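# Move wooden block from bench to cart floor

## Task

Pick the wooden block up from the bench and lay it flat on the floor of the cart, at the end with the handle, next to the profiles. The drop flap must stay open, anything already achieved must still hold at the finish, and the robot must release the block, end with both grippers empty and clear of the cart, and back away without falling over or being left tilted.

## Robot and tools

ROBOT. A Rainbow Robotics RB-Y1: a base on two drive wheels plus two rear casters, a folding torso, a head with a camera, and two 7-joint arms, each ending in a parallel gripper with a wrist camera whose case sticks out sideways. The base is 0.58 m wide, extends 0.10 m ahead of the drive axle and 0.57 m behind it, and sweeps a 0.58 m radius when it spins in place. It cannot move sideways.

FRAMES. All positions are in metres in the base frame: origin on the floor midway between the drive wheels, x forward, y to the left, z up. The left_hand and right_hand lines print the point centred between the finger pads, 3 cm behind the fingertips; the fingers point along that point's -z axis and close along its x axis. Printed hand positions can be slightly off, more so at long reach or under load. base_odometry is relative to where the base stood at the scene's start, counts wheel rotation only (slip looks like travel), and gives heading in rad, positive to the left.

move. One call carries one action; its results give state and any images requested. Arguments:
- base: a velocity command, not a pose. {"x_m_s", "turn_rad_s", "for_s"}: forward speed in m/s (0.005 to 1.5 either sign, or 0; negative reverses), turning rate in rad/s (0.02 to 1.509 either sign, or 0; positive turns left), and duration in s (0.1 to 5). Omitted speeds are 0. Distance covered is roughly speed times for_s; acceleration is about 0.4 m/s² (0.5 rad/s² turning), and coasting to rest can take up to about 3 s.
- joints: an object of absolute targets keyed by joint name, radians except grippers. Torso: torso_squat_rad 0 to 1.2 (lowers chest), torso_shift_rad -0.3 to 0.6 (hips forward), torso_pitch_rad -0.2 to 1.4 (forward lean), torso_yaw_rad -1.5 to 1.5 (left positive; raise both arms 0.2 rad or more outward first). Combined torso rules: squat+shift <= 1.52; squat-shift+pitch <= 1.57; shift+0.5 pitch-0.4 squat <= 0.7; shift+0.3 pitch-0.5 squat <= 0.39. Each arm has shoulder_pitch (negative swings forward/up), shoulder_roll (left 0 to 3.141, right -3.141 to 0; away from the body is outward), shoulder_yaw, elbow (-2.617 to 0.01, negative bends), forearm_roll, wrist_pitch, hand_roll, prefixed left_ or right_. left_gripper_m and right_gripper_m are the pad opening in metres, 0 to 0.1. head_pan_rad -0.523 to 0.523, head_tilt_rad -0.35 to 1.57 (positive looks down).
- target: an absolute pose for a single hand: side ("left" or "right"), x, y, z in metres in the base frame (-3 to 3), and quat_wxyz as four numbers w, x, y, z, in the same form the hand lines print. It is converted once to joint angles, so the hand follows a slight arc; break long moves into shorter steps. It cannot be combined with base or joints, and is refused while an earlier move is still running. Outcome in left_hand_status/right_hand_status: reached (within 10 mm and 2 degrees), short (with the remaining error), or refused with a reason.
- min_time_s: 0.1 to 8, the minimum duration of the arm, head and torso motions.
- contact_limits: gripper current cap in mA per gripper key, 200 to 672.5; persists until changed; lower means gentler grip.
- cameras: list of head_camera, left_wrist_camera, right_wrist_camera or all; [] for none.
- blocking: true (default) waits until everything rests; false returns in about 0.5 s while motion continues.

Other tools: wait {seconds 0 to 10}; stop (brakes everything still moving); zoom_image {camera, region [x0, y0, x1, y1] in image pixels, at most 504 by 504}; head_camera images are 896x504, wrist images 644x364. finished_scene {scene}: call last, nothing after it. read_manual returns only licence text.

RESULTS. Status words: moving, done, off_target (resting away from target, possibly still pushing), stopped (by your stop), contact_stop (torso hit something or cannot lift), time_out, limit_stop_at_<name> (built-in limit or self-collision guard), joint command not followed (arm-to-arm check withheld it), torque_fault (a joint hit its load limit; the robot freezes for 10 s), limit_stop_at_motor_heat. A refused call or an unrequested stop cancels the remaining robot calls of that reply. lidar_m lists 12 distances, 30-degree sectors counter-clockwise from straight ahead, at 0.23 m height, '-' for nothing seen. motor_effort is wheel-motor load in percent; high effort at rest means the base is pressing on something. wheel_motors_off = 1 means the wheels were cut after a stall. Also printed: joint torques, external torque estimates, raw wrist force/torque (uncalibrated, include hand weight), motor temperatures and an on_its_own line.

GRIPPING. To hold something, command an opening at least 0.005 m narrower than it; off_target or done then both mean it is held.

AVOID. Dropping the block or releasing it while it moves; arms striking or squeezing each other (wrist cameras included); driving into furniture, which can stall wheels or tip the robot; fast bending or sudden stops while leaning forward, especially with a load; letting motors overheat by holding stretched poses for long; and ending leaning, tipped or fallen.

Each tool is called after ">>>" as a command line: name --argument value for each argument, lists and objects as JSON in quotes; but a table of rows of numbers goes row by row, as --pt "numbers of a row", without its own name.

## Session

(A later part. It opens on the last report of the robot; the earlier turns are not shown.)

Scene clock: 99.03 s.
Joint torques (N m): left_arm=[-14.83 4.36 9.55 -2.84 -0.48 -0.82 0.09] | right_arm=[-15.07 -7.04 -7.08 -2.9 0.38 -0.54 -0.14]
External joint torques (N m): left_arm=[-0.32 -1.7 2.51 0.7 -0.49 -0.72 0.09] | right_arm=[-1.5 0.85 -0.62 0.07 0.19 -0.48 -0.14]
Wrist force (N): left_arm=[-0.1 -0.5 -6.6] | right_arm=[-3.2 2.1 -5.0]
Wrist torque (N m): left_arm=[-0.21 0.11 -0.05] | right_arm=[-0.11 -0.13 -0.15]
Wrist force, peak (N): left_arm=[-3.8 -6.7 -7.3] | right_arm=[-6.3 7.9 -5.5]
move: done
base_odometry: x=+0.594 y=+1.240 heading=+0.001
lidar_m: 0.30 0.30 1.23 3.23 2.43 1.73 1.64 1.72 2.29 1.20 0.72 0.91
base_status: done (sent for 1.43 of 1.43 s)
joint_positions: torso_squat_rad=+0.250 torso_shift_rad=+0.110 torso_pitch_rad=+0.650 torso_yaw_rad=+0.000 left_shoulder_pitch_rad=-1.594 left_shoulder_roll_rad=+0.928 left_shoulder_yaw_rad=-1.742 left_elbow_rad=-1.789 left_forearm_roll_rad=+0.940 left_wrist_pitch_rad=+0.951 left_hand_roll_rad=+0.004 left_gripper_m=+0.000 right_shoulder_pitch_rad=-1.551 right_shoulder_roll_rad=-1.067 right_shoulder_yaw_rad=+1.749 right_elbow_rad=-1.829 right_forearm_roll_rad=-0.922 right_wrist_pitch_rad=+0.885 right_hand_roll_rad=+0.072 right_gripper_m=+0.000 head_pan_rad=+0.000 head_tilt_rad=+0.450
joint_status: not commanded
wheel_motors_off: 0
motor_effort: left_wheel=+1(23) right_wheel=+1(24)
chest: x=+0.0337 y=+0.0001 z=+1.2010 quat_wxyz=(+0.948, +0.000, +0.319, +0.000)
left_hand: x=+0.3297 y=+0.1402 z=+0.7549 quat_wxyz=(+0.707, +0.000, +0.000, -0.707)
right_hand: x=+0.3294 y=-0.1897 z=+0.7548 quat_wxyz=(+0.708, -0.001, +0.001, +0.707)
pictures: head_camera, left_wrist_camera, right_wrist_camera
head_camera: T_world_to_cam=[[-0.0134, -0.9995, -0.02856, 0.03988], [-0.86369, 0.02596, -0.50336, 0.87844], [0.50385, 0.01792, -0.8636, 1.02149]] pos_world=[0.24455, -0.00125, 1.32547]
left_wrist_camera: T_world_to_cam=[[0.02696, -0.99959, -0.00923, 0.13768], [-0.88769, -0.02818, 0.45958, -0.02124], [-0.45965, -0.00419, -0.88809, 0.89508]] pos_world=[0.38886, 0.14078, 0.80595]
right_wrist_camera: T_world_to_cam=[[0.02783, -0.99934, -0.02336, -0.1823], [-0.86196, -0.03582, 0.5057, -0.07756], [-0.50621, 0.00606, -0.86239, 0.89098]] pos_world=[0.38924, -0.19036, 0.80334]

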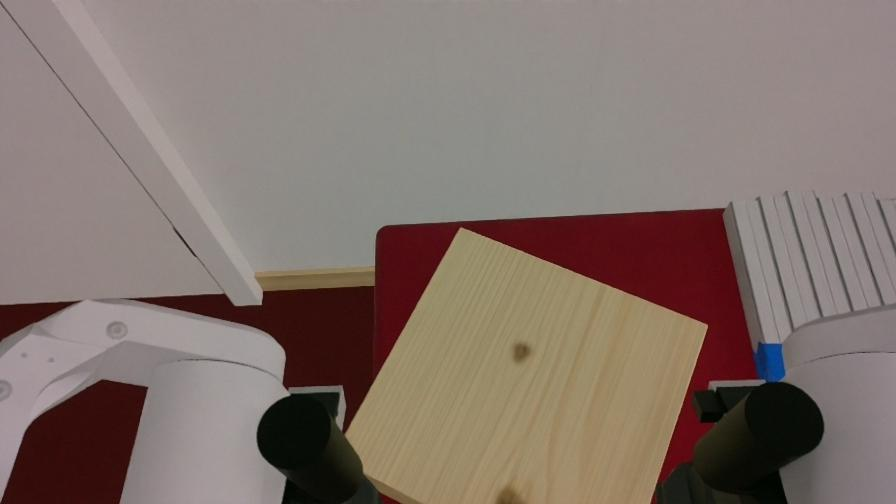

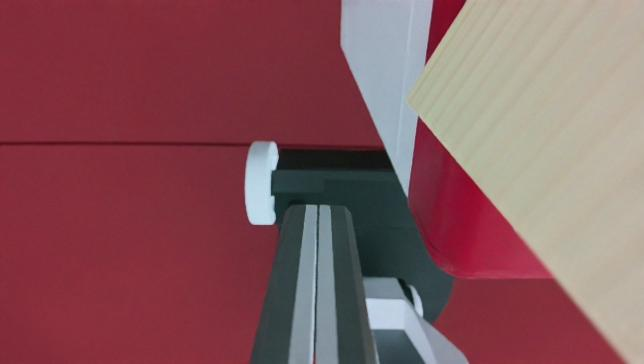

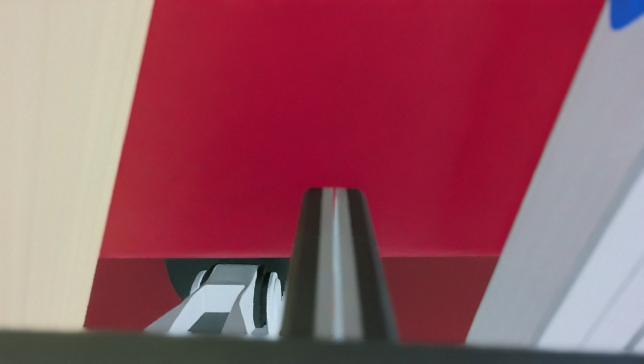

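>>> move --target '{"side":"left","x":0.32,"y":0.14,"z":0.87,"quat_wxyz":[0.7071,0,0,-0.7071]}'

>>> move --target '{"side":"right","x":0.32,"y":-0.19,"z":0.87,"quat_wxyz":[0.7071,0,0,0.7071]}'

>>> move --target '{"side":"left","x":0.45,"y":-0.003,"z":0.87,"quat_wxyz":[0.7071,0,0,-0.7071]}'

>>> move --target '{"side":"right","x":0.45,"y":-0.175,"z":0.87,"quat_wxyz":[0.7071,0,0,0.7071]}'

>>> move --base '{"x_m_s":0.12,"for_s":1.5}' --cameras '["all"]'

Scene clock: 110.47 s.
Joint torques (N m): left_arm=[-12.4 4.11 9.06 -2.86 -0.08 -0.46 0.09] | right_arm=[-14.97 -7.65 -7.24 -3.11 0.27 -0.1 -0.1]
External joint torques (N m): left_arm=[1.67 -1.89 1.19 0.35 -0.09 -0.36 0.09] | right_arm=[-1.4 0.25 -0.78 -0.14 0.08 -0.05 -0.1]
Wrist force (N): left_arm=[1.0 1.6 -8.0] | right_arm=[-0.8 0.7 -5.3]
Wrist torque (N m): left_arm=[-0.31 0.20 0.04] | right_arm=[-0.02 0.00 -0.21]
Wrist force, peak (N): left_arm=[0.1 -3.7 -10.6] | right_arm=[-3.7 2.2 -5.8]
move: done
base_odometry: x=+0.594 y=+1.240 heading=+0.001
lidar_m: 0.30 0.31 1.23 3.23 2.42 1.73 1.65 1.71 2.29 1.19 0.71 0.91
base_status: not commanded
joint_positions: torso_squat_rad=+0.250 torso_shift_rad=+0.110 torso_pitch_rad=+0.650 torso_yaw_rad=+0.000 left_shoulder_pitch_rad=-1.789 left_shoulder_roll_rad=+1.141 left_shoulder_yaw_rad=-1.665 left_elbow_rad=-2.186 left_forearm_roll_rad=+1.093 left_wrist_pitch_rad=+1.151 left_hand_roll_rad=+0.083 left_gripper_m=+0.000 right_shoulder_pitch_rad=-1.551 right_shoulder_roll_rad=-1.067 right_shoulder_yaw_rad=+1.749 right_elbow_rad=-1.829 right_forearm_roll_rad=-0.922 right_wrist_pitch_rad=+0.884 right_hand_roll_rad=+0.072 right_gripper_m=+0.000 head_pan_rad=+0.000 head_tilt_rad=+0.450
joint_status: all done
wheel_motors_off: 0
motor_effort: left_wheel=+1(2) right_wheel=-1(2)
chest: x=+0.0337 y=+0.0001 z=+1.2010 quat_wxyz=(+0.948, +0.000, +0.319, +0.000)
left_hand: x=+0.3201 y=+0.1399 z=+0.8693 quat_wxyz=(+0.707, +0.000, +0.000, -0.707)
left_hand_status: reached (checked arc that bows 15 mm and turns the hand up to 2 deg, planned for 0.7 s): 1 mm and 0.1 deg off.
right_hand: x=+0.3295 y=-0.1896 z=+0.7549 quat_wxyz=(+0.708, -0.001, +0.000, +0.707)
pictures: none

Scene clock: 111.57 s.
Joint torques (N m): left_arm=[-12.93 4.87 8.98 -2.96 -0.12 -0.49 0.1] | right_arm=[-13.18 -7.18 -8.02 -3.22 0.25 -0.07 -0.17]
External joint torques (N m): left_arm=[1.14 -1.12 1.11 0.25 -0.14 -0.39 0.1] | right_arm=[-0.42 0.19 -0.74 -0.42 0.04 -0.02 -0.17]
Wrist force (N): left_arm=[0.6 1.3 -8.1] | right_arm=[-0.8 0.6 -5.1]
Wrist torque (N m): left_arm=[-0.29 0.15 0.04] | right_arm=[-0.03 0.01 -0.03]
Wrist force, peak (N): left_arm=[0.5 1.6 -8.4] | right_arm=[-0.7 2.0 -7.4]
move: done
base_odometry: x=+0.594 y=+1.240 heading=+0.001
lidar_m: 0.29 0.30 1.23 3.22 2.43 1.72 1.64 1.72 2.29 1.20 0.73 0.89
base_status: not commanded
joint_positions: torso_squat_rad=+0.250 torso_shift_rad=+0.110 torso_pitch_rad=+0.650 torso_yaw_rad=+0.000 left_shoulder_pitch_rad=-1.789 left_shoulder_roll_rad=+1.141 left_shoulder_yaw_rad=-1.665 left_elbow_rad=-2.186 left_forearm_roll_rad=+1.093 left_wrist_pitch_rad=+1.151 left_hand_roll_rad=+0.083 left_gripper_m=+0.000 right_shoulder_pitch_rad=-1.742 right_shoulder_roll_rad=-1.315 right_shoulder_yaw_rad=+1.681 right_elbow_rad=-2.227 right_forearm_roll_rad=-1.077 right_wrist_pitch_rad=+1.079 right_hand_roll_rad=+0.036 right_gripper_m=+0.000 head_pan_rad=+0.000 head_tilt_rad=+0.450
joint_status: all done
wheel_motors_off: 0
motor_effort: left_wheel=+0(2) right_wheel=+0(4)
chest: x=+0.0337 y=+0.0001 z=+1.2010 quat_wxyz=(+0.948, +0.000, +0.319, +0.000)
left_hand: x=+0.3200 y=+0.1398 z=+0.8693 quat_wxyz=(+0.707, +0.000, +0.000, -0.707)
right_hand: x=+0.3199 y=-0.1899 z=+0.8690 quat_wxyz=(+0.707, +0.000, +0.000, +0.707)
right_hand_status: reached (checked arc that bows 15 mm and turns the hand up to 2 deg, planned for 0.7 s): 1 mm and 0.0 deg off.
pictures: none

Scene clock: 112.97 s.
Joint torques (N m): left_arm=[-19.46 4.64 10.62 -0.41 -0.17 -0.03 0.06] | right_arm=[-13.09 -6.96 -7.41 -2.95 0.09 0.05 -0.1]
External joint torques (N m): left_arm=[2.09 -0.32 1.37 0.55 -0.19 0.1 0.06] | right_arm=[-0.34 0.4 -0.12 -0.15 -0.12 0.1 -0.1]
Wrist force (N): left_arm=[1.3 1.6 -7.7] | right_arm=[-1.1 0.8 -4.8]
Wrist torque (N m): left_arm=[-0.32 0.21 0.13] | right_arm=[-0.02 -0.03 -0.04]
Wrist force, peak (N): left_arm=[-0.2 -0.4 -9.2] | right_arm=[-0.5 0.6 -5.8]
move: done
base_odometry: x=+0.594 y=+1.240 heading=+0.001
lidar_m: 0.29 0.30 1.24 3.25 2.41 1.73 1.64 1.72 2.29 1.19 0.72 0.91
base_status: not commanded
joint_positions: torso_squat_rad=+0.250 torso_shift_rad=+0.110 torso_pitch_rad=+0.650 torso_yaw_rad=+0.000 left_shoulder_pitch_rad=-1.928 left_shoulder_roll_rad=+0.579 left_shoulder_yaw_rad=-1.514 left_elbow_rad=-1.311 left_forearm_roll_rad=+1.404 left_wrist_pitch_rad=+1.228 left_hand_roll_rad=-0.296 left_gripper_m=+0.000 right_shoulder_pitch_rad=-1.742 right_shoulder_roll_rad=-1.315 right_shoulder_yaw_rad=+1.681 right_elbow_rad=-2.227 right_forearm_roll_rad=-1.077 right_wrist_pitch_rad=+1.079 right_hand_roll_rad=+0.036 right_gripper_m=+0.000 head_pan_rad=+0.000 head_tilt_rad=+0.450
joint_status: all done
wheel_motors_off: 0
motor_effort: left_wheel=+0(3) right_wheel=+0(2)
chest: x=+0.0337 y=+0.0001 z=+1.2010 quat_wxyz=(+0.948, +0.000, +0.319, +0.000)
left_hand: x=+0.4497 y=-0.0033 z=+0.8703 quat_wxyz=(+0.707, +0.000, -0.001, -0.707)
left_hand_status: reached (checked arc that bows 39 mm and turns the hand up to 5 deg, planned for 1.1 s): 0 mm and 0.2 deg off.
right_hand: x=+0.3199 y=-0.1899 z=+0.8690 quat_wxyz=(+0.707, +0.000, +0.000, +0.707)
pictures: none

Scene clock: 114.33 s.
Joint torques (N m): left_arm=[-19.78 3.65 10.38 -0.61 -0.08 -0.11 0.01] | right_arm=[-18.98 -7.68 -9.14 0.11 0.27 0 -0.36]
External joint torques (N m): left_arm=[1.78 -1.31 1.13 0.35 -0.11 0.02 0.01] | right_arm=[-0.77 0.23 -0.23 0.5 0.07 0.08 -0.36]
Wrist force (N): left_arm=[0.9 0.9 -7.9] | right_arm=[-0.5 1.0 -5.6]
Wrist torque (N m): left_arm=[-0.26 0.20 0.15] | right_arm=[-0.09 0.05 -0.23]
Wrist force, peak (N): left_arm=[1.5 1.8 -8.1] | right_arm=[-2.1 2.0 -5.9]
move: done
base_odometry: x=+0.594 y=+1.240 heading=+0.001
lidar_m: 0.30 0.31 1.24 3.23 2.41 1.75 1.64 1.72 2.29 1.19 0.72 0.90
base_status: not commanded
joint_positions: torso_squat_rad=+0.250 torso_shift_rad=+0.110 torso_pitch_rad=+0.650 torso_yaw_rad=+0.000 left_shoulder_pitch_rad=-1.928 left_shoulder_roll_rad=+0.580 left_shoulder_yaw_rad=-1.514 left_elbow_rad=-1.311 left_forearm_roll_rad=+1.404 left_wrist_pitch_rad=+1.228 left_hand_roll_rad=-0.296 left_gripper_m=+0.000 right_shoulder_pitch_rad=-1.840 right_shoulder_roll_rad=-1.116 right_shoulder_yaw_rad=+1.592 right_elbow_rad=-1.660 right_forearm_roll_rad=-1.421 right_wrist_pitch_rad=+1.079 right_hand_roll_rad=+0.480 right_gripper_m=+0.000 head_pan_rad=+0.000 head_tilt_rad=+0.450
joint_status: all done
wheel_motors_off: 0
motor_effort: left_wheel=+1(1) right_wheel=-1(5)
chest: x=+0.0337 y=+0.0001 z=+1.2010 quat_wxyz=(+0.948, +0.000, +0.319, +0.000)
left_hand: x=+0.4498 y=-0.0031 z=+0.8702 quat_wxyz=(+0.707, +0.000, -0.001, -0.707)
right_hand: x=+0.4499 y=-0.1749 z=+0.8700 quat_wxyz=(+0.707, +0.000, +0.000, +0.707)
right_hand_status: reached (checked arc that bows 20 mm and turns the hand up to 4 deg, planned for 0.9 s): 0 mm and 0.0 deg off.
pictures: none

Scene clock: 116.60 s.
Joint torques (N m): left_arm=[-19.72 3.86 10.08 -0.64 -0.12 -0.14 0.04] | right_arm=[-18.78 -7.59 -8.8 -0.33 0.28 0.06 -0.34]
External joint torques (N m): left_arm=[1.83 -1.1 0.84 0.32 -0.15 -0.01 0.04] | right_arm=[-0.58 0.33 0.11 0.06 0.07 0.14 -0.34]
Wrist force (N): left_arm=[0.8 1.8 -8.2] | right_arm=[-1.1 0.4 -5.5]
Wrist torque (N m): left_arm=[-0.35 0.17 0.15] | right_arm=[-0.03 -0.01 -0.22]
Wrist force, peak (N): left_arm=[1.4 1.7 -8.3] | right_arm=[-1.0 0.5 -6.2]
move: done
base_odometry: x=+0.774 y=+1.241 heading=+0.001
lidar_m: 0.24 0.12 1.00 2.55 2.67 1.91 1.82 1.90 2.54 0.67 0.67 0.79
base_status: done (sent for 1.5 of 1.5 s)
joint_positions: torso_squat_rad=+0.250 torso_shift_rad=+0.110 torso_pitch_rad=+0.650 torso_yaw_rad=+0.000 left_shoulder_pitch_rad=-1.928 left_shoulder_roll_rad=+0.580 left_shoulder_yaw_rad=-1.514 left_elbow_rad=-1.311 left_forearm_roll_rad=+1.404 left_wrist_pitch_rad=+1.228 left_hand_roll_rad=-0.296 left_gripper_m=+0.000 right_shoulder_pitch_rad=-1.840 right_shoulder_roll_rad=-1.116 right_shoulder_yaw_rad=+1.592 right_elbow_rad=-1.660 right_forearm_roll_rad=-1.421 right_wrist_pitch_rad=+1.079 right_hand_roll_rad=+0.480 right_gripper_m=+0.000 head_pan_rad=+0.000 head_tilt_rad=+0.450
joint_status: not commanded
wheel_motors_off: 0
motor_effort: left_wheel=+0(22) right_wheel=-1(23)
chest: x=+0.0337 y=+0.0001 z=+1.2010 quat_wxyz=(+0.948, +0.000, +0.319, +0.000)
left_hand: x=+0.4498 y=-0.0031 z=+0.8702 quat_wxyz=(+0.707, +0.000, -0.001, -0.707)
right_hand: x=+0.4499 y=-0.1750 z=+0.8700 quat_wxyz=(+0.707, +0.000, +0.000, +0.707)
pictures: head_camera, left_wrist_camera, right_wrist_camera
head_camera: T_world_to_cam=[[-0.01345, -0.9995, -0.02847, 0.03978], [-0.86368, 0.02596, -0.50336, 0.87844], [0.50385, 0.01782, -0.8636, 1.02149]] pos_world=[0.24455, -0.00125, 1.32547]
left_wrist_camera: T_world_to_cam=[[0.02739, -0.9996, -0.0069, -0.01], [-0.88877, -0.02751, 0.45753, 0.03065], [-0.45754, -0.0064, -0.88917, 1.05203]] pos_world=[0.50886, -0.00242, 0.92134]
right_wrist_camera: T_world_to_cam=[[0.02885, -0.99923, -0.02639, -0.16608], [-0.86165, -0.03824, 0.50607, -0.0322], [-0.50669, 0.00814, -0.86209, 1.05153]] pos_world=[0.50984, -0.17574, 0.91843]

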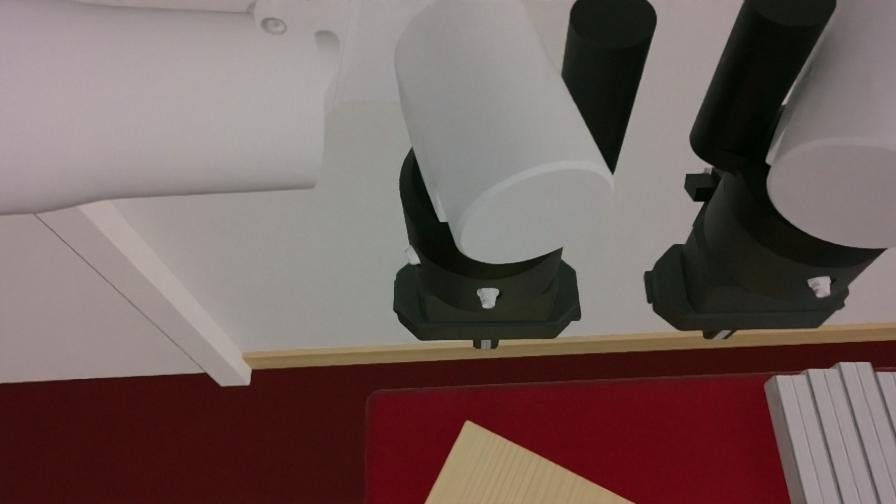

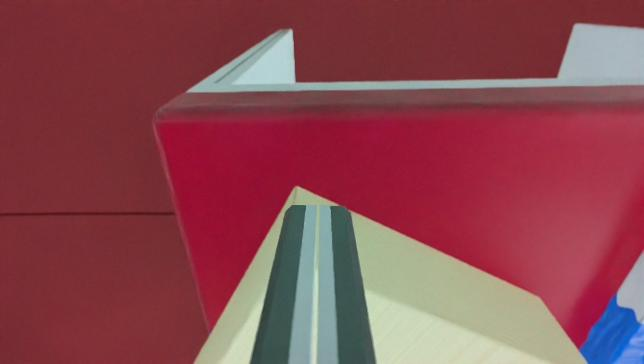

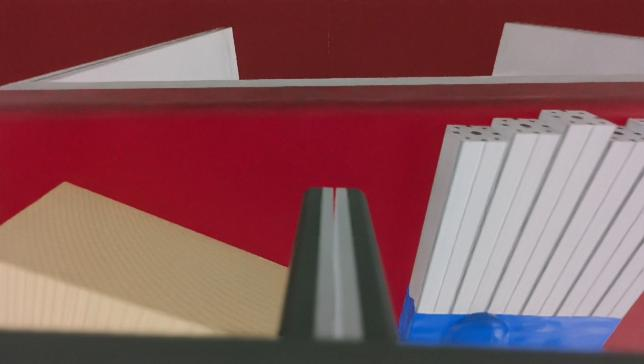

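>>> move --joints '{"torso_squat_rad":0.588,"head_tilt_rad":0.75}'

>>> move --base '{"x_m_s":-0.09,"for_s":1.6}' --cameras '["head_camera","right_wrist_camera"]'

Scene clock: 123.53 s.
Joint torques (N m): left_arm=[-19.75 3.48 10.41 -0.63 -0.12 -0.21 0.05] | right_arm=[-18.9 -7.63 -8.8 -0.39 0.24 -0.03 -0.35]
External joint torques (N m): left_arm=[1.8 -1.48 1.16 0.33 -0.14 -0.08 0.05] | right_arm=[-0.7 0.28 0.12 0 0.04 0.05 -0.35]
Wrist force (N): left_arm=[-0.3 1.7 -7.7] | right_arm=[-1.2 1.0 -4.9]
Wrist torque (N m): left_arm=[-0.32 0.04 0.17] | right_arm=[-0.06 -0.01 -0.24]
Wrist force, peak (N): left_arm=[0.2 1.8 -8.8] | right_arm=[-1.2 0.8 -5.9]
move: done
base_odometry: x=+0.774 y=+1.241 heading=+0.001
lidar_m: 0.26 0.12 0.98 2.55 2.68 1.92 1.83 1.89 2.53 0.65 0.66 0.78
base_status: not commanded
joint_positions: torso_squat_rad=+0.588 torso_shift_rad=+0.110 torso_pitch_rad=+0.650 torso_yaw_rad=+0.000 left_shoulder_pitch_rad=-1.928 left_shoulder_roll_rad=+0.580 left_shoulder_yaw_rad=-1.514 left_elbow_rad=-1.311 left_forearm_roll_rad=+1.404 left_wrist_pitch_rad=+1.228 left_hand_roll_rad=-0.296 left_gripper_m=+0.000 right_shoulder_pitch_rad=-1.840 right_shoulder_roll_rad=-1.116 right_shoulder_yaw_rad=+1.592 right_elbow_rad=-1.660 right_forearm_roll_rad=-1.421 right_wrist_pitch_rad=+1.079 right_hand_roll_rad=+0.480 right_gripper_m=+0.000 head_pan_rad=+0.000 head_tilt_rad=+0.750
joint_status: all done
wheel_motors_off: 0
motor_effort: left_wheel=+0(2) right_wheel=-1(2)
chest: x=+0.0232 y=+0.0001 z=+1.1058 quat_wxyz=(+0.948, +0.000, +0.319, +0.000)
left_hand: x=+0.4393 y=-0.0031 z=+0.7750 quat_wxyz=(+0.707, +0.000, -0.001, -0.707)
right_hand: x=+0.4394 y=-0.1750 z=+0.7748 quat_wxyz=(+0.707, +0.000, +0.000, +0.707)
pictures: none

Scene clock: 125.63 s.
Joint torques (N m): left_arm=[-18.06 1.26 10.24 -2.45 1.5 0 0.06] | right_arm=[-18.91 -7.72 -9.13 -0.32 0.16 0.06 -0.34]
External joint torques (N m): left_arm=[3.51 -3.71 1 -1.5 1.48 0.13 0.06] | right_arm=[-0.7 0.2 -0.22 0.07 -0.04 0.14 -0.34]
Wrist force (N): left_arm=[-0.4 7.7 -5.5] | right_arm=[-1.0 1.1 -5.2]
Wrist torque (N m): left_arm=[-0.41 0.16 0.09] | right_arm=[-0.10 -0.01 -0.20]
Wrist force, peak (N): left_arm=[1.0 12.2 -6.1] | right_arm=[-0.9 0.6 -5.9]
move: done
base_odometry: x=+0.630 y=+1.240 heading=+0.001
lidar_m: 0.26 0.26 1.20 3.07 2.47 1.75 1.68 1.76 2.37 1.20 0.71 0.91
base_status: done (sent for 1.6 of 1.6 s)
joint_positions: torso_squat_rad=+0.588 torso_shift_rad=+0.110 torso_pitch_rad=+0.650 torso_yaw_rad=+0.000 left_shoulder_pitch_rad=-1.928 left_shoulder_roll_rad=+0.580 left_shoulder_yaw_rad=-1.514 left_elbow_rad=-1.310 left_forearm_roll_rad=+1.404 left_wrist_pitch_rad=+1.228 left_hand_roll_rad=-0.296 left_gripper_m=+0.000 right_shoulder_pitch_rad=-1.840 right_shoulder_roll_rad=-1.116 right_shoulder_yaw_rad=+1.592 right_elbow_rad=-1.660 right_forearm_roll_rad=-1.421 right_wrist_pitch_rad=+1.079 right_hand_roll_rad=+0.480 right_gripper_m=+0.000 head_pan_rad=+0.000 head_tilt_rad=+0.750
joint_status: not commanded
wheel_motors_off: 0
motor_effort: left_wheel=+0(21) right_wheel=+2(25)
chest: x=+0.0231 y=+0.0001 z=+1.1058 quat_wxyz=(+0.948, +0.000, +0.319, +0.000)
left_hand: x=+0.4398 y=-0.0028 z=+0.7753 quat_wxyz=(+0.708, +0.001, -0.002, -0.707)
right_hand: x=+0.4394 y=-0.1750 z=+0.7749 quat_wxyz=(+0.707, +0.000, +0.000, +0.707)
head_camera: T_world_to_cam=[[-0.02136, -0.9995, -0.02325, 0.03167], [-0.9738, 0.02606, -0.22589, 0.4918], [0.22638, 0.01782, -0.97388, 1.12761]] pos_world=[0.22432, -0.00125, 1.20998]
right_wrist_camera: T_world_to_cam=[[0.02886, -0.99923, -0.02638, -0.16829], [-0.86176, -0.03824, 0.50587, 0.00704], [-0.5065, 0.00814, -0.8622, 0.96431]] pos_world=[0.49934, -0.17574, 0.82343]

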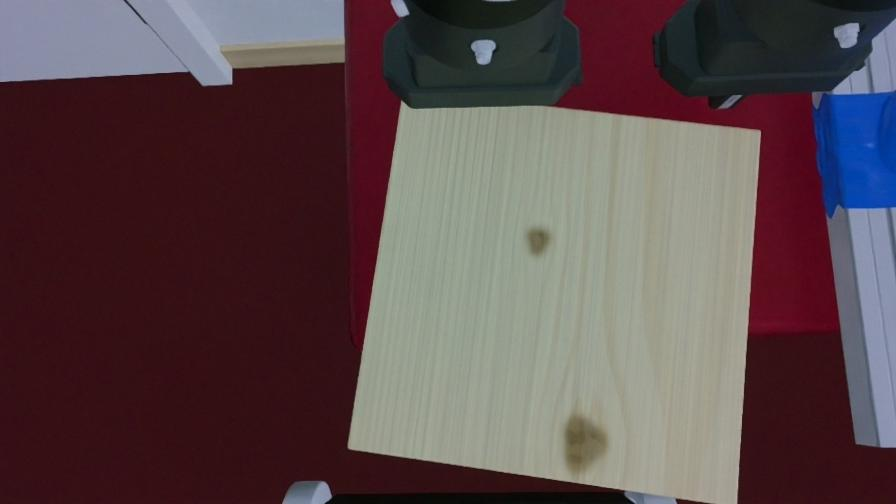

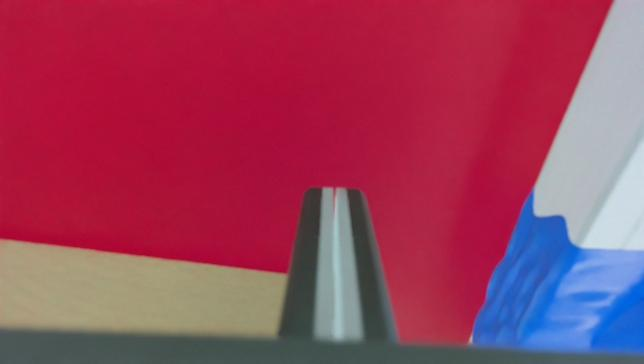

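>>> move --joints '{"torso_squat_rad":0.25}'

>>> move --target '{"side":"left","x":0.33,"y":0.15,"z":0.87,"quat_wxyz":[0.7071,0,0,-0.7071]}'

>>> move --target '{"side":"right","x":0.33,"y":-0.185,"z":0.87,"quat_wxyz":[0.7071,0,0,0.7071]}'

>>> move --base '{"turn_rad_s":-0.12,"for_s":1.3}'

>>> move --base '{"x_m_s":-0.05,"for_s":0.5}' --joints '{"head_tilt_rad":0.6}' --cameras '["all"]'

Scene clock: 134.23 s.
Joint torques (N m): left_arm=[-19.78 2.84 9.94 -1.59 0.25 -0.05 0.25] | right_arm=[-18.9 -6.92 -9.21 -0.35 0.17 -0.06 -0.28]
External joint torques (N m): left_arm=[1.77 -2.11 0.7 -0.63 0.22 0.08 0.25] | right_arm=[-0.7 1 -0.29 0.04 -0.04 0.02 -0.28]
Wrist force (N): left_arm=[1.0 2.3 -7.8] | right_arm=[-0.9 0.8 -5.6]
Wrist torque (N m): left_arm=[-0.38 0.19 0.13] | right_arm=[-0.06 0.02 -0.22]
Wrist force, peak (N): left_arm=[-1.2 8.8 -5.9] | right_arm=[-0.8 0.9 -6.0]
move: done
base_odometry: x=+0.630 y=+1.240 heading=+0.001
lidar_m: 0.25 0.25 1.18 3.06 2.47 1.76 1.67 1.75 2.35 1.18 0.70 0.92
base_status: not commanded
joint_positions: torso_squat_rad=+0.250 torso_shift_rad=+0.110 torso_pitch_rad=+0.650 torso_yaw_rad=+0.000 left_shoulder_pitch_rad=-1.928 left_shoulder_roll_rad=+0.580 left_shoulder_yaw_rad=-1.514 left_elbow_rad=-1.311 left_forearm_roll_rad=+1.404 left_wrist_pitch_rad=+1.228 left_hand_roll_rad=-0.296 left_gripper_m=+0.000 right_shoulder_pitch_rad=-1.840 right_shoulder_roll_rad=-1.116 right_shoulder_yaw_rad=+1.592 right_elbow_rad=-1.660 right_forearm_roll_rad=-1.421 right_wrist_pitch_rad=+1.079 right_hand_roll_rad=+0.480 right_gripper_m=+0.000 head_pan_rad=+0.000 head_tilt_rad=+0.750
joint_status: all done
wheel_motors_off: 0
motor_effort: left_wheel=+0(3) right_wheel=+1(3)
chest: x=+0.0337 y=+0.0001 z=+1.2010 quat_wxyz=(+0.948, +0.000, +0.319, +0.000)
left_hand: x=+0.4500 y=-0.0030 z=+0.8702 quat_wxyz=(+0.707, +0.000, -0.001, -0.707)
right_hand: x=+0.4499 y=-0.1750 z=+0.8700 quat_wxyz=(+0.707, +0.000, +0.000, +0.707)
pictures: none

Scene clock: 135.63 s.
Joint torques (N m): left_arm=[-13.52 3.86 9.26 -2.86 -0.08 -0.49 -0.11] | right_arm=[-19.02 -7.44 -9.18 -0.57 0.24 -0.01 -0.32]
External joint torques (N m): left_arm=[0.6 -2.49 1.27 0.14 -0.1 -0.38 -0.11] | right_arm=[-0.81 0.48 -0.26 -0.18 0.03 0.07 -0.32]
Wrist force (N): left_arm=[0.4 1.2 -7.5] | right_arm=[-1.2 1.1 -5.3]
Wrist torque (N m): left_arm=[-0.29 0.12 0.02] | right_arm=[-0.10 -0.03 -0.20]
Wrist force, peak (N): left_arm=[-0.3 0.1 -9.2] | right_arm=[-1.5 0.5 -5.9]
move: done
base_odometry: x=+0.630 y=+1.240 heading=+0.001
lidar_m: 0.27 0.27 1.18 3.07 2.46 1.76 1.68 1.75 2.33 1.18 0.70 0.92
base_status: not commanded
joint_positions: torso_squat_rad=+0.250 torso_shift_rad=+0.110 torso_pitch_rad=+0.650 torso_yaw_rad=+0.000 left_shoulder_pitch_rad=-1.782 left_shoulder_roll_rad=+1.176 left_shoulder_yaw_rad=-1.650 left_elbow_rad=-2.162 left_forearm_roll_rad=+1.118 left_wrist_pitch_rad=+1.136 left_hand_roll_rad=+0.021 left_gripper_m=+0.000 right_shoulder_pitch_rad=-1.840 right_shoulder_roll_rad=-1.116 right_shoulder_yaw_rad=+1.592 right_elbow_rad=-1.660 right_forearm_roll_rad=-1.421 right_wrist_pitch_rad=+1.079 right_hand_roll_rad=+0.480 right_gripper_m=+0.000 head_pan_rad=+0.000 head_tilt_rad=+0.750
joint_status: all done
wheel_motors_off: 0
motor_effort: left_wheel=-1(3) right_wheel=+0(4)
chest: x=+0.0337 y=+0.0001 z=+1.2010 quat_wxyz=(+0.948, +0.000, +0.319, +0.000)
left_hand: x=+0.3301 y=+0.1501 z=+0.8701 quat_wxyz=(+0.707, +0.000, +0.000, -0.707)
left_hand_status: reached (checked arc that bows 38 mm and turns the hand up to 4 deg, planned for 1.1 s): 0 mm and 0.0 deg off.
right_hand: x=+0.4499 y=-0.1750 z=+0.8700 quat_wxyz=(+0.707, +0.000, +0.000, +0.707)
pictures: none

Scene clock: 136.97 s.
Joint torques (N m): left_arm=[-13.19 5.03 8.98 -2.88 -0.1 -0.44 -0.1] | right_arm=[-13.04 -8.04 -6.84 -2.56 -0.04 -0.02 0.25]
External joint torques (N m): left_arm=[0.94 -1.29 0.98 0.12 -0.12 -0.33 -0.1] | right_arm=[0.26 -0.78 0.68 0 -0.25 0.04 0.25]
Wrist force (N): left_arm=[1.0 0.4 -7.4] | right_arm=[-1.2 1.0 -4.9]
Wrist torque (N m): left_arm=[-0.17 0.18 0.03] | right_arm=[-0.06 -0.05 -0.01]
Wrist force, peak (N): left_arm=[0.5 1.6 -8.3] | right_arm=[-2.2 1.6 -5.9]
move: done
base_odometry: x=+0.630 y=+1.240 heading=+0.001
lidar_m: 0.26 0.26 1.18 3.08 2.49 1.76 1.68 1.75 2.34 1.18 0.71 0.91
base_status: not commanded
joint_positions: torso_squat_rad=+0.250 torso_shift_rad=+0.110 torso_pitch_rad=+0.650 torso_yaw_rad=+0.000 left_shoulder_pitch_rad=-1.782 left_shoulder_roll_rad=+1.175 left_shoulder_yaw_rad=-1.650 left_elbow_rad=-2.162 left_forearm_roll_rad=+1.118 left_wrist_pitch_rad=+1.136 left_hand_roll_rad=+0.021 left_gripper_m=+0.000 right_shoulder_pitch_rad=-1.767 right_shoulder_roll_rad=-1.294 right_shoulder_yaw_rad=+1.680 right_elbow_rad=-2.190 right_forearm_roll_rad=-1.113 right_wrist_pitch_rad=+1.076 right_hand_roll_rad=+0.058 right_gripper_m=+0.000 head_pan_rad=+0.000 head_tilt_rad=+0.750
joint_status: all done
wheel_motors_off: 0
motor_effort: left_wheel=-2(2) right_wheel=+2(5)
chest: x=+0.0337 y=+0.0001 z=+1.2010 quat_wxyz=(+0.948, +0.000, +0.319, +0.000)
left_hand: x=+0.3300 y=+0.1500 z=+0.8701 quat_wxyz=(+0.707, +0.000, +0.000, -0.707)
right_hand: x=+0.3301 y=-0.1849 z=+0.8701 quat_wxyz=(+0.707, +0.000, +0.000, +0.707)
right_hand_status: reached (checked arc that bows 18 mm and turns the hand up to 3 deg, planned for 0.8 s): 0 mm and 0.0 deg off.
pictures: none

Scene clock: 138.87 s.
Joint torques (N m): left_arm=[-13.29 5.02 9.03 -2.73 0.02 -0.49 -0.09] | right_arm=[-13.02 -8.16 -6.81 -2.74 0.08 -0.05 0.19]
External joint torques (N m): left_arm=[0.83 -1.29 1.04 0.26 0 -0.38 -0.09] | right_arm=[0.28 -0.9 0.7 -0.18 -0.14 0.02 0.19]
Wrist force (N): left_arm=[0.6 0.8 -7.4] | right_arm=[-1.0 0.6 -5.1]
Wrist torque (N m): left_arm=[-0.23 0.14 0.04] | right_arm=[-0.02 0.02 -0.04]
Wrist force, peak (N): left_arm=[1.0 2.1 -8.6] | right_arm=[-0.8 1.3 -5.8]
move: done
base_odometry: x=+0.630 y=+1.240 heading=-0.155
lidar_m: 0.88 0.25 1.05 2.05 3.00 1.88 1.69 1.72 2.06 1.35 0.70 0.78
base_status: done (sent for 1.3 of 1.3 s)
joint_positions: torso_squat_rad=+0.250 torso_shift_rad=+0.110 torso_pitch_rad=+0.650 torso_yaw_rad=+0.000 left_shoulder_pitch_rad=-1.782 left_shoulder_roll_rad=+1.175 left_shoulder_yaw_rad=-1.650 left_elbow_rad=-2.162 left_forearm_roll_rad=+1.118 left_wrist_pitch_rad=+1.136 left_hand_roll_rad=+0.021 left_gripper_m=+0.000 right_shoulder_pitch_rad=-1.767 right_shoulder_roll_rad=-1.294 right_shoulder_yaw_rad=+1.680 right_elbow_rad=-2.190 right_forearm_roll_rad=-1.113 right_wrist_pitch_rad=+1.076 right_hand_roll_rad=+0.058 right_gripper_m=+0.000 head_pan_rad=+0.000 head_tilt_rad=+0.750
joint_status: not commanded
wheel_motors_off: 0
motor_effort: left_wheel=+3(37) right_wheel=-16(39)
chest: x=+0.0337 y=+0.0001 z=+1.2010 quat_wxyz=(+0.948, +0.000, +0.319, +0.000)
left_hand: x=+0.3300 y=+0.1499 z=+0.8701 quat_wxyz=(+0.707, +0.000, +0.000, -0.707)
right_hand: x=+0.3301 y=-0.1849 z=+0.8701 quat_wxyz=(+0.707, +0.000, +0.000, +0.707)
pictures: none

Scene clock: 140.17 s.
Joint torques (N m): left_arm=[-13.48 4.93 9.27 -2.83 -0.12 -0.39 -0.02] | right_arm=[-13.41 -7.77 -6.95 -2.57 0.07 -0.12 0.25]
External joint torques (N m): left_arm=[0.65 -1.38 1.28 0.16 -0.14 -0.28 -0.02] | right_arm=[-0.11 -0.51 0.57 -0.01 -0.14 -0.06 0.25]
Wrist force (N): left_arm=[1.9 1.2 -7.7] | right_arm=[-0.8 0.4 -5.4]
Wrist torque (N m): left_arm=[-0.28 0.30 0.05] | right_arm=[-0.02 0.01 -0.04]
Wrist force, peak (N): left_arm=[1.1 1.5 -8.5] | right_arm=[-0.8 0.8 -5.8]
move: done
base_odometry: x=+0.606 y=+1.244 heading=-0.155
lidar_m: 0.62 0.28 1.09 2.10 2.98 1.86 1.67 1.69 2.03 1.65 0.73 0.79
base_status: done (sent for 0.5 of 0.5 s)
joint_positions: torso_squat_rad=+0.250 torso_shift_rad=+0.110 torso_pitch_rad=+0.650 torso_yaw_rad=+0.000 left_shoulder_pitch_rad=-1.782 left_shoulder_roll_rad=+1.175 left_shoulder_yaw_rad=-1.650 left_elbow_rad=-2.162 left_forearm_roll_rad=+1.118 left_wrist_pitch_rad=+1.136 left_hand_roll_rad=+0.021 left_gripper_m=+0.000 right_shoulder_pitch_rad=-1.767 right_shoulder_roll_rad=-1.294 right_shoulder_yaw_rad=+1.680 right_elbow_rad=-2.190 right_forearm_roll_rad=-1.113 right_wrist_pitch_rad=+1.076 right_hand_roll_rad=+0.058 right_gripper_m=+0.000 head_pan_rad=+0.000 head_tilt_rad=+0.600
joint_status: all done
wheel_motors_off: 0
motor_effort: left_wheel=-4(15) right_wheel=-7(41)
chest: x=+0.0337 y=+0.0001 z=+1.2010 quat_wxyz=(+0.948, +0.000, +0.319, +0.000)
left_hand: x=+0.3300 y=+0.1499 z=+0.8701 quat_wxyz=(+0.707, +0.000, +0.000, -0.707)
right_hand: x=+0.3301 y=-0.1849 z=+0.8700 quat_wxyz=(+0.707, +0.000, +0.000, +0.707)
pictures: head_camera, left_wrist_camera, right_wrist_camera
head_camera: T_world_to_cam=[[-0.01765, -0.9995, -0.02618, 0.03741], [-0.92919, 0.02606, -0.36868, 0.70829], [0.36918, 0.01782, -0.92919, 1.13306]] pos_world=[0.2405, -0.00125, 1.31494]
left_wrist_camera: T_world_to_cam=[[0.02679, -0.9996, -0.00869, 0.14799], [-0.88776, -0.02779, 0.45947, -0.07358], [-0.45953, -0.0046, -0.88815, 0.99764]] pos_world=[0.38916, 0.15048, 0.92115]
right_wrist_camera: T_world_to_cam=[[0.02921, -0.99921, -0.02675, -0.17232], [-0.86118, -0.03874, 0.50682, -0.13682], [-0.50745, 0.00823, -0.86164, 0.99089]] pos_world=[0.39004, -0.18564, 0.91853]

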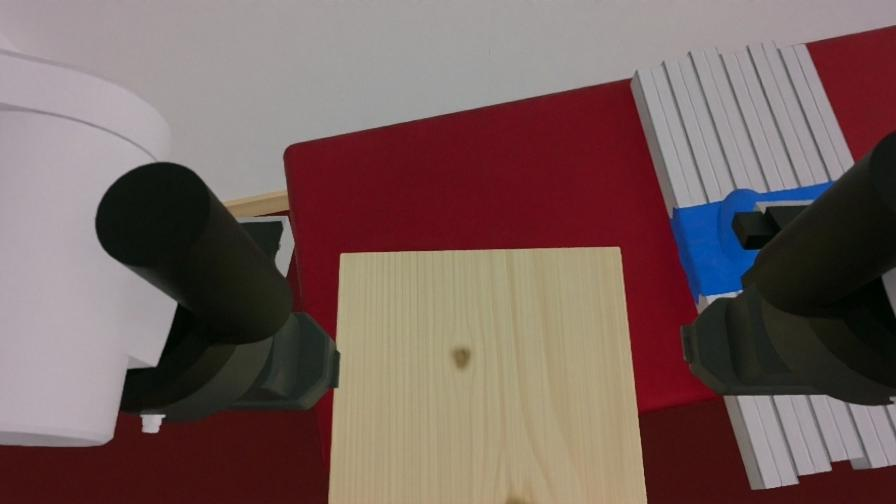

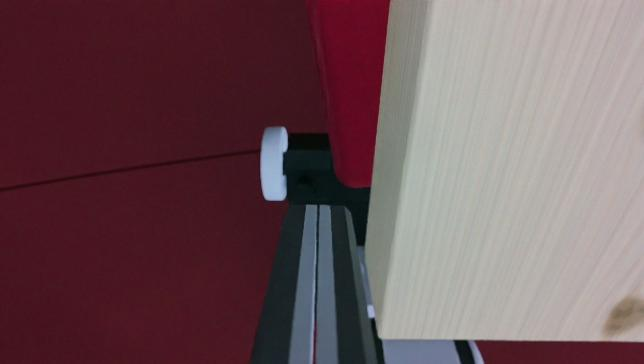

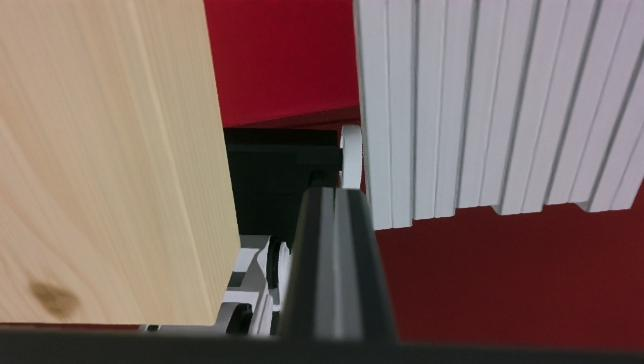

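>>> move --target '{"side":"left","x":0.327,"y":0.15,"z":0.815,"quat_wxyz":[0.7071,0,0,-0.7071]}'

>>> move --target '{"side":"left","x":0.327,"y":0.147,"z":0.765,"quat_wxyz":[0.7071,0,0,-0.7071]}'

>>> move --target '{"side":"right","x":0.327,"y":-0.184,"z":0.815,"quat_wxyz":[0.7071,0,0,0.7071]}'

>>> move --target '{"side":"right","x":0.327,"y":-0.181,"z":0.765,"quat_wxyz":[0.7071,0,0,0.7071]}' --cameras '["all"]'

Scene clock: 144.77 s.
Joint torques (N m): left_arm=[-13.64 5.42 8.46 -3 0.17 -0.32 0.11] | right_arm=[-13.37 -7.79 -7.06 -2.74 0.04 -0.03 0.27]
External joint torques (N m): left_arm=[0.48 -1.02 0.94 0.54 0.16 -0.21 0.11] | right_arm=[-0.07 -0.53 0.45 -0.18 -0.17 0.04 0.27]
Wrist force (N): left_arm=[0.9 1.5 -7.0] | right_arm=[-0.2 0.7 -5.2]
Wrist torque (N m): left_arm=[-0.30 0.20 0.02] | right_arm=[-0.04 0.08 -0.02]
Wrist force, peak (N): left_arm=[1.1 1.1 -8.8] | right_arm=[-0.9 1.4 -5.7]
move: done
base_odometry: x=+0.606 y=+1.244 heading=-0.155
lidar_m: 0.62 0.27 1.08 2.11 2.96 1.85 1.67 1.68 2.03 1.66 0.72 0.80
base_status: not commanded
joint_positions: torso_squat_rad=+0.250 torso_shift_rad=+0.110 torso_pitch_rad=+0.650 torso_yaw_rad=+0.000 left_shoulder_pitch_rad=-1.681 left_shoulder_roll_rad=+1.080 left_shoulder_yaw_rad=-1.704 left_elbow_rad=-2.023 left_forearm_roll_rad=+0.999 left_wrist_pitch_rad=+1.051 left_hand_roll_rad=+0.028 left_gripper_m=+0.000 right_shoulder_pitch_rad=-1.767 right_shoulder_roll_rad=-1.294 right_shoulder_yaw_rad=+1.680 right_elbow_rad=-2.190 right_forearm_roll_rad=-1.113 right_wrist_pitch_rad=+1.076 right_hand_roll_rad=+0.058 right_gripper_m=+0.000 head_pan_rad=+0.000 head_tilt_rad=+0.600
joint_status: all done
wheel_motors_off: 0
motor_effort: left_wheel=-2(4) right_wheel=-4(8)
chest: x=+0.0337 y=+0.0001 z=+1.2010 quat_wxyz=(+0.948, +0.000, +0.319, +0.000)
left_hand: x=+0.3267 y=+0.1502 z=+0.8156 quat_wxyz=(+0.707, +0.000, +0.000, -0.707)
left_hand_status: reached (checked arc that bows 4 mm and turns the hand up to 1 deg, planned for 0.4 s): 1 mm and 0.0 deg off.
right_hand: x=+0.3300 y=-0.1849 z=+0.8700 quat_wxyz=(+0.707, +0.000, +0.000, +0.707)
pictures: none

Scene clock: 145.60 s.
Joint torques (N m): left_arm=[-13.66 5.49 7.65 -2.99 -0.18 -0.35 -0.3] | right_arm=[-13.43 -7.6 -7.08 -2.72 0.02 0 0.27]
External joint torques (N m): left_arm=[0.57 -0.8 0.58 0.64 -0.2 -0.24 -0.3] | right_arm=[-0.13 -0.34 0.44 -0.16 -0.19 0.06 0.27]
Wrist force (N): left_arm=[1.1 2.0 -7.3] | right_arm=[-1.2 0.5 -4.9]
Wrist torque (N m): left_arm=[-0.38 0.27 0.12] | right_arm=[-0.01 -0.04 -0.02]
Wrist force, peak (N): left_arm=[0.9 1.3 -8.6] | right_arm=[-1.1 0.9 -5.8]
move: done
base_odometry: x=+0.606 y=+1.244 heading=-0.155
lidar_m: 0.63 0.28 1.08 2.10 2.96 1.86 1.67 1.67 2.04 3.88 0.72 0.81
base_status: not commanded
joint_positions: torso_squat_rad=+0.250 torso_shift_rad=+0.110 torso_pitch_rad=+0.650 torso_yaw_rad=+0.000 left_shoulder_pitch_rad=-1.598 left_shoulder_roll_rad=+0.973 left_shoulder_yaw_rad=-1.734 left_elbow_rad=-1.849 left_forearm_roll_rad=+0.933 left_wrist_pitch_rad=+0.968 left_hand_roll_rad=+0.012 left_gripper_m=+0.000 right_shoulder_pitch_rad=-1.767 right_shoulder_roll_rad=-1.294 right_shoulder_yaw_rad=+1.680 right_elbow_rad=-2.190 right_forearm_roll_rad=-1.113 right_wrist_pitch_rad=+1.076 right_hand_roll_rad=+0.058 right_gripper_m=+0.000 head_pan_rad=+0.000 head_tilt_rad=+0.600
joint_status: all done
wheel_motors_off: 0
motor_effort: left_wheel=-4(5) right_wheel=-5(8)
chest: x=+0.0337 y=+0.0001 z=+1.2010 quat_wxyz=(+0.948, +0.000, +0.319, +0.000)
left_hand: x=+0.3267 y=+0.1470 z=+0.7657 quat_wxyz=(+0.707, +0.000, +0.000, -0.707)
left_hand_status: reached (checked arc that bows 6 mm and turns the hand up to 1 deg, planned for 0.5 s): 1 mm and 0.1 deg off.
right_hand: x=+0.3300 y=-0.1849 z=+0.8700 quat_wxyz=(+0.707, +0.000, +0.000, +0.707)
pictures: none

Scene clock: 146.40 s.
Joint torques (N m): left_arm=[-13.46 4.8 7.97 -3.4 -0.08 -0.39 -0.22] | right_arm=[-14.16 -7.29 -6.97 -3.04 -0.08 0.09 -0.2]
External joint torques (N m): left_arm=[0.76 -1.49 0.9 0.24 -0.09 -0.28 -0.22] | right_arm=[-0.69 0.3 0.06 -0.02 -0.28 0.15 -0.2]
Wrist force (N): left_arm=[0.9 1.1 -7.4] | right_arm=[-0.9 0.9 -5.2]
Wrist torque (N m): left_arm=[-0.23 0.23 0.17] | right_arm=[-0.07 0.01 -0.03]
Wrist force, peak (N): left_arm=[0.6 1.1 -8.2] | right_arm=[-0.4 1.8 -6.6]
move: done
base_odometry: x=+0.606 y=+1.244 heading=-0.155
lidar_m: 0.63 0.28 1.07 2.09 2.97 1.85 1.66 1.68 2.02 1.65 0.72 0.81
base_status: not commanded
joint_positions: torso_squat_rad=+0.250 torso_shift_rad=+0.110 torso_pitch_rad=+0.650 torso_yaw_rad=+0.000 left_shoulder_pitch_rad=-1.598 left_shoulder_roll_rad=+0.973 left_shoulder_yaw_rad=-1.735 left_elbow_rad=-1.849 left_forearm_roll_rad=+0.933 left_wrist_pitch_rad=+0.968 left_hand_roll_rad=+0.012 left_gripper_m=+0.000 right_shoulder_pitch_rad=-1.666 right_shoulder_roll_rad=-1.185 right_shoulder_yaw_rad=+1.730 right_elbow_rad=-2.049 right_forearm_roll_rad=-0.992 right_wrist_pitch_rad=+0.991 right_hand_roll_rad=+0.034 right_gripper_m=+0.000 head_pan_rad=+0.000 head_tilt_rad=+0.600
joint_status: all done
wheel_motors_off: 0
motor_effort: left_wheel=-4(5) right_wheel=-7(7)
chest: x=+0.0337 y=+0.0001 z=+1.2010 quat_wxyz=(+0.948, +0.000, +0.319, +0.000)
left_hand: x=+0.3268 y=+0.1471 z=+0.7657 quat_wxyz=(+0.707, +0.000, +0.000, -0.707)
right_hand: x=+0.3266 y=-0.1841 z=+0.8156 quat_wxyz=(+0.707, +0.000, +0.000, +0.707)
right_hand_status: reached (checked arc that bows 4 mm and turns the hand up to 1 deg, planned for 0.4 s): 1 mm and 0.0 deg off.
pictures: none

Scene clock: 147.23 s.
Joint torques (N m): left_arm=[-13.14 4.96 7.88 -3.47 -0.1 -0.36 -0.26] | right_arm=[-13.86 -7.17 -5.83 -3.12 0.16 0.04 -0.04]
External joint torques (N m): left_arm=[1.09 -1.33 0.81 0.17 -0.12 -0.25 -0.26] | right_arm=[-0.17 0.43 0.75 -0.04 -0.03 0.09 -0.04]
Wrist force (N): left_arm=[1.4 1.4 -7.8] | right_arm=[-0.8 0.7 -5.4]
Wrist torque (N m): left_arm=[-0.30 0.28 0.16] | right_arm=[-0.05 0.05 -0.20]
Wrist force, peak (N): left_arm=[1.0 1.6 -8.4] | right_arm=[-0.5 1.3 -6.4]
move: done
base_odometry: x=+0.606 y=+1.244 heading=-0.155
lidar_m: 0.61 0.29 1.09 2.11 2.97 1.85 1.67 1.69 2.03 1.67 0.72 0.81
base_status: not commanded
joint_positions: torso_squat_rad=+0.250 torso_shift_rad=+0.110 torso_pitch_rad=+0.650 torso_yaw_rad=+0.000 left_shoulder_pitch_rad=-1.598 left_shoulder_roll_rad=+0.973 left_shoulder_yaw_rad=-1.735 left_elbow_rad=-1.849 left_forearm_roll_rad=+0.933 left_wrist_pitch_rad=+0.968 left_hand_roll_rad=+0.012 left_gripper_m=+0.000 right_shoulder_pitch_rad=-1.583 right_shoulder_roll_rad=-1.070 right_shoulder_yaw_rad=+1.758 right_elbow_rad=-1.875 right_forearm_roll_rad=-0.925 right_wrist_pitch_rad=+0.909 right_hand_roll_rad=+0.037 right_gripper_m=+0.000 head_pan_rad=+0.000 head_tilt_rad=+0.600
joint_status: all done
wheel_motors_off: 0
motor_effort: left_wheel=-4(5) right_wheel=-5(9)
chest: x=+0.0337 y=+0.0001 z=+1.2010 quat_wxyz=(+0.948, +0.000, +0.319, +0.000)
left_hand: x=+0.3268 y=+0.1471 z=+0.7657 quat_wxyz=(+0.707, +0.000, +0.000, -0.707)
right_hand: x=+0.3268 y=-0.1810 z=+0.7657 quat_wxyz=(+0.707, +0.000, +0.000, +0.707)
right_hand_status: reached (checked arc that bows 6 mm and turns the hand up to 1 deg, planned for 0.5 s): 1 mm and 0.1 deg off.
pictures: head_camera, left_wrist_camera, right_wrist_camera
head_camera: T_world_to_cam=[[-0.01765, -0.9995, -0.02618, 0.03741], [-0.92919, 0.02606, -0.36868, 0.70829], [0.36918, 0.01782, -0.92919, 1.13306]] pos_world=[0.2405, -0.00125, 1.31494]
left_wrist_camera: T_world_to_cam=[[0.02716, -0.99959, -0.00861, 0.14427], [-0.8884, -0.02809, 0.4582, -0.02733], [-0.45826, -0.00479, -0.88881, 0.90355]] pos_world=[0.38586, 0.14778, 0.81685]
right_wrist_camera: T_world_to_cam=[[0.0289, -0.99923, -0.02651, -0.17129], [-0.86183, -0.03834, 0.50575, -0.08546], [-0.50638, 0.00823, -0.86227, 0.89942]] pos_world=[0.38675, -0.18184, 0.81423]

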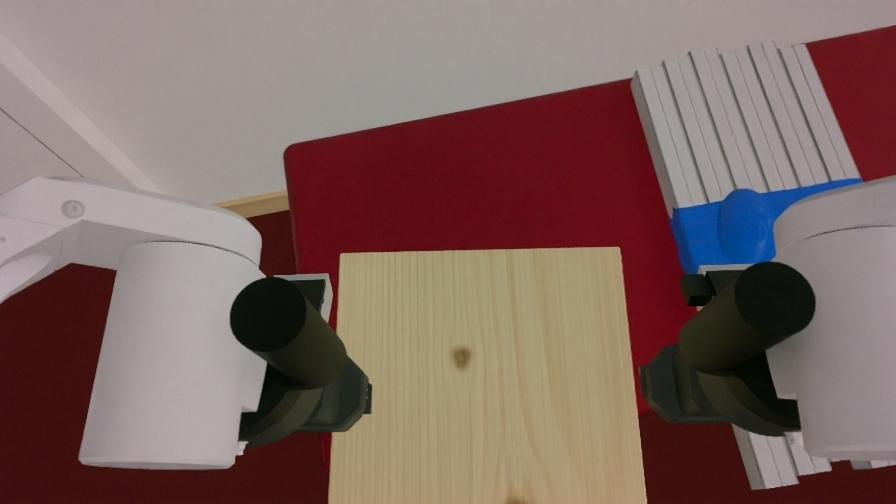

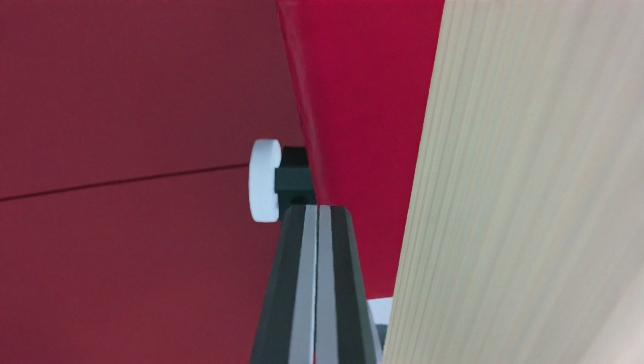

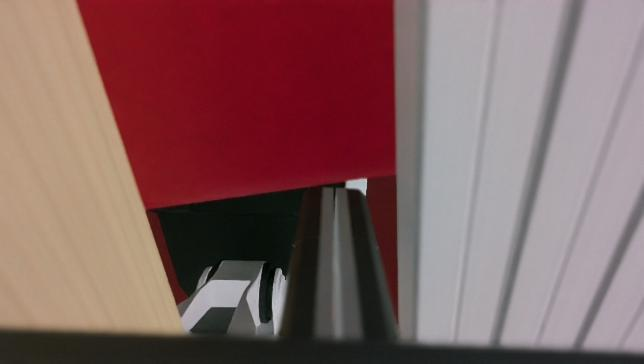

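>>> move --target '{"side":"left","x":0.327,"y":0.121,"z":0.765,"quat_wxyz":[0.7071,0,0,-0.7071]}'

>>> move --target '{"side":"right","x":0.327,"y":-0.155,"z":0.765,"quat_wxyz":[0.7071,0,0,0.7071]}' --cameras '["all"]'

Scene clock: 149.63 s.
Joint torques (N m): left_arm=[-17.47 -4.47 15.41 -6.2 -0.77 -5.28 0.05] | right_arm=[-15.64 -0.17 -9.36 -6.64 0 -3.26 0.01]
External joint torques (N m): left_arm=[-2.74 -10.05 8.12 -2.5 -0.79 -5.18 0.05] | right_arm=[-1.96 7.46 -2.79 -3.58 -0.19 -3.2 0.01]
Wrist force (N): left_arm=[-24.2 -2.5 -3.1] | right_arm=[-19.9 1.9 0.3]
Wrist torque (N m): left_arm=[-0.28 -0.54 0.09] | right_arm=[-0.04 -1.02 -0.16]
Wrist force, peak (N): left_arm=[-30.1 -3.5 -2.8] | right_arm=[-25.0 0.5 -0.5]
move: done
base_odometry: x=+0.606 y=+1.244 heading=-0.155
lidar_m: 0.62 0.28 1.07 2.11 2.97 1.84 1.67 1.68 2.03 1.65 0.71 0.80
base_status: not commanded
joint_positions: torso_squat_rad=+0.250 torso_shift_rad=+0.110 torso_pitch_rad=+0.650 torso_yaw_rad=+0.000 left_shoulder_pitch_rad=-1.610 left_shoulder_roll_rad=+0.897 left_shoulder_yaw_rad=-1.721 left_elbow_rad=-1.813 left_forearm_roll_rad=+0.946 left_wrist_pitch_rad=+1.006 left_hand_roll_rad=+0.039 left_gripper_m=+0.000 right_shoulder_pitch_rad=-1.583 right_shoulder_roll_rad=-1.072 right_shoulder_yaw_rad=+1.759 right_elbow_rad=-1.875 right_forearm_roll_rad=-0.925 right_wrist_pitch_rad=+0.910 right_hand_roll_rad=+0.037 right_gripper_m=+0.000 head_pan_rad=+0.000 head_tilt_rad=+0.600
joint_status: all done
wheel_motors_off: 0
motor_effort: left_wheel=-2(4) right_wheel=-5(8)
chest: x=+0.0336 y=+0.0001 z=+1.2010 quat_wxyz=(+0.948, +0.000, +0.319, +0.000)
left_hand: x=+0.3268 y=+0.1231 z=+0.7646 quat_wxyz=(+0.708, +0.001, +0.002, -0.706)
left_hand_status: reached (checked arc that bows 2 mm and turns the hand up to 0 deg, planned for 0.3 s): 2 mm and 0.3 deg off.
right_hand: x=+0.3270 y=-0.1826 z=+0.7656 quat_wxyz=(+0.708, -0.002, +0.000, +0.706)
pictures: none

Scene clock: 159.93 s.
Joint torques (N m): left_arm=[-21.51 -23.14 27.3 -14.56 -1.04 -14.89 0.03] | right_arm=[-21.09 26.46 -20.92 -16.92 0.02 -12.09 0.03]
External joint torques (N m): left_arm=[-6.78 -28.8 20.04 -10.91 -1.06 -14.81 0.03] | right_arm=[-7.04 33.69 -14.28 -13.85 -0.17 -12.09 0.03]
External joint torques when the fault began: right_arm=[-12.08 63.48 -26.27 -25.8 -0.21 -23.36 -0.24]
Wrist force (N): left_arm=[-68.3 -2.9 9.6] | right_arm=[-67.8 1.3 15.5]
Wrist torque (N m): left_arm=[-0.17 -1.94 -0.17] | right_arm=[-0.06 -3.68 0.01]
Wrist force, peak (N): left_arm=[-97.6 -1.8 6.9] | right_arm=[-133.6 2.1 37.5]
move: torque_fault
TORQUE FAULT: right_wrist_pitch_rad reached its load limit. The robot stopped for 10 seconds, dropped its targets and accepts commands again. The stop added 9.3 s to the call.
base_odometry: x=+0.606 y=+1.244 heading=-0.155
lidar_m: 0.61 0.28 1.08 2.09 2.97 1.84 1.67 1.68 2.03 3.88 0.72 0.79
base_status: not commanded
joint_positions: torso_squat_rad=+0.250 torso_shift_rad=+0.109 torso_pitch_rad=+0.648 torso_yaw_rad=+0.000 left_shoulder_pitch_rad=-1.609 left_shoulder_roll_rad=+0.901 left_shoulder_yaw_rad=-1.724 left_elbow_rad=-1.811 left_forearm_roll_rad=+0.946 left_wrist_pitch_rad=+1.008 left_hand_roll_rad=+0.039 left_gripper_m=-0.001 right_shoulder_pitch_rad=-1.589 right_shoulder_roll_rad=-1.022 right_shoulder_yaw_rad=+1.755 right_elbow_rad=-1.849 right_forearm_roll_rad=-0.933 right_wrist_pitch_rad=+0.950 right_hand_roll_rad=+0.009 right_gripper_m=+0.000 head_pan_rad=+0.000 head_tilt_rad=+0.600
joint_status: right_shoulder_roll_rad torque_fault (moved +0.050 of +0.077); right_hand_roll_rad torque_fault (moved -0.028 of -0.036); the others done
wheel_motors_off: 0
on_its_own: right_shoulder_roll_rad is held at -1.014, not at your -0.994, since a torque_fault; right_hand_roll_rad is held at +0.009, not at your +0.001, since a torque_fault
motor_effort: left_wheel=-3(9) right_wheel=-6(8)
chest: x=+0.0329 y=+0.0001 z=+1.2013 quat_wxyz=(+0.948, +0.000, +0.319, +0.000)
left_hand: x=+0.3273 y=+0.1275 z=+0.7643 quat_wxyz=(+0.709, +0.005, +0.004, -0.705)
right_hand: x=+0.3268 y=-0.1733 z=+0.7629 quat_wxyz=(+0.712, -0.009, +0.010, +0.702)
right_hand_status: short (checked arc that bows 2 mm and turns the hand up to 1 deg, planned for 0.3 s): torque_fault, 18 mm and 1.7 deg off.
pictures: head_camera, left_wrist_camera, right_wrist_camera
head_camera: T_world_to_cam=[[-0.01755, -0.99951, -0.02608, 0.03736], [-0.92863, 0.02596, -0.3701, 0.70931], [0.3706, 0.01772, -0.92863, 1.1329]] pos_world=[0.2395, -0.00115, 1.31553]
left_wrist_camera: T_world_to_cam=[[0.03313, -0.99921, -0.02172, 0.13259], [-0.88819, -0.0394, 0.45778, -0.02511], [-0.45828, 0.00413, -0.8888, 0.90131]] pos_world=[0.38635, 0.12778, 0.81546]
right_wrist_camera: T_world_to_cam=[[0.01552, -0.99988, -0.00007, -0.1795], [-0.86089, -0.01339, 0.50862, -0.08191], [-0.50856, -0.00784, -0.86099, 0.89393]] pos_world=[0.38689, -0.17357, 0.81131]

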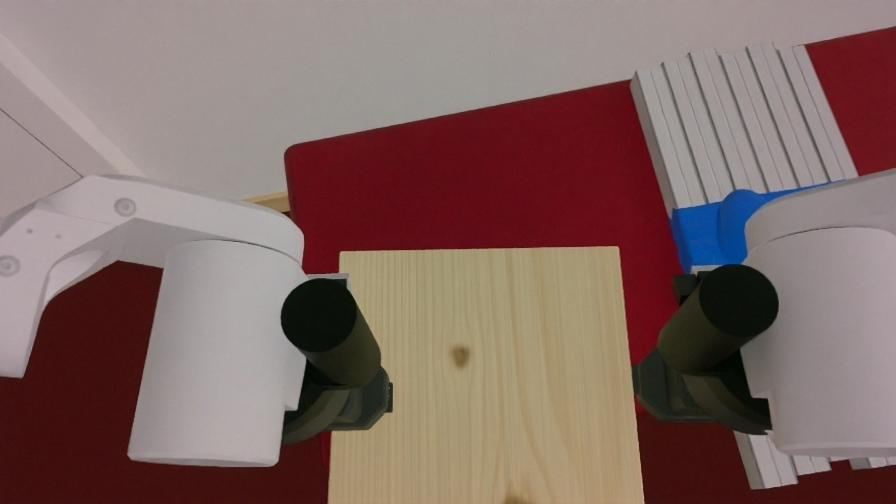

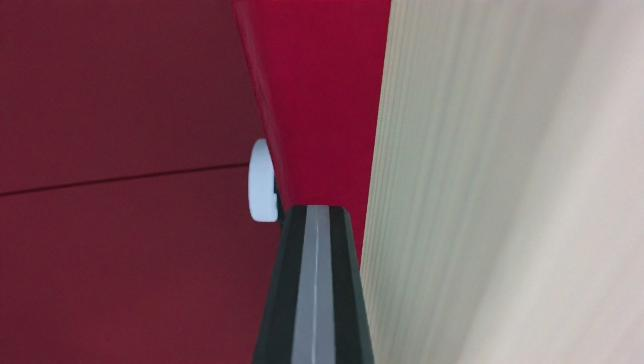

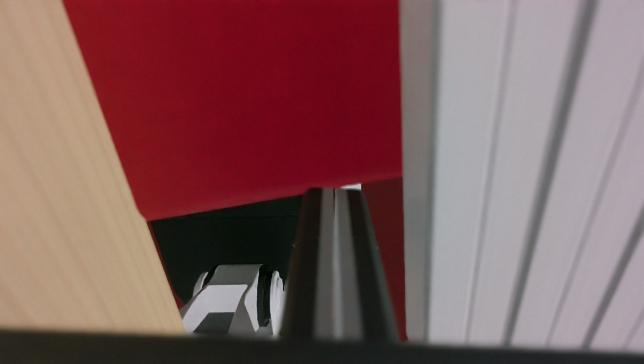

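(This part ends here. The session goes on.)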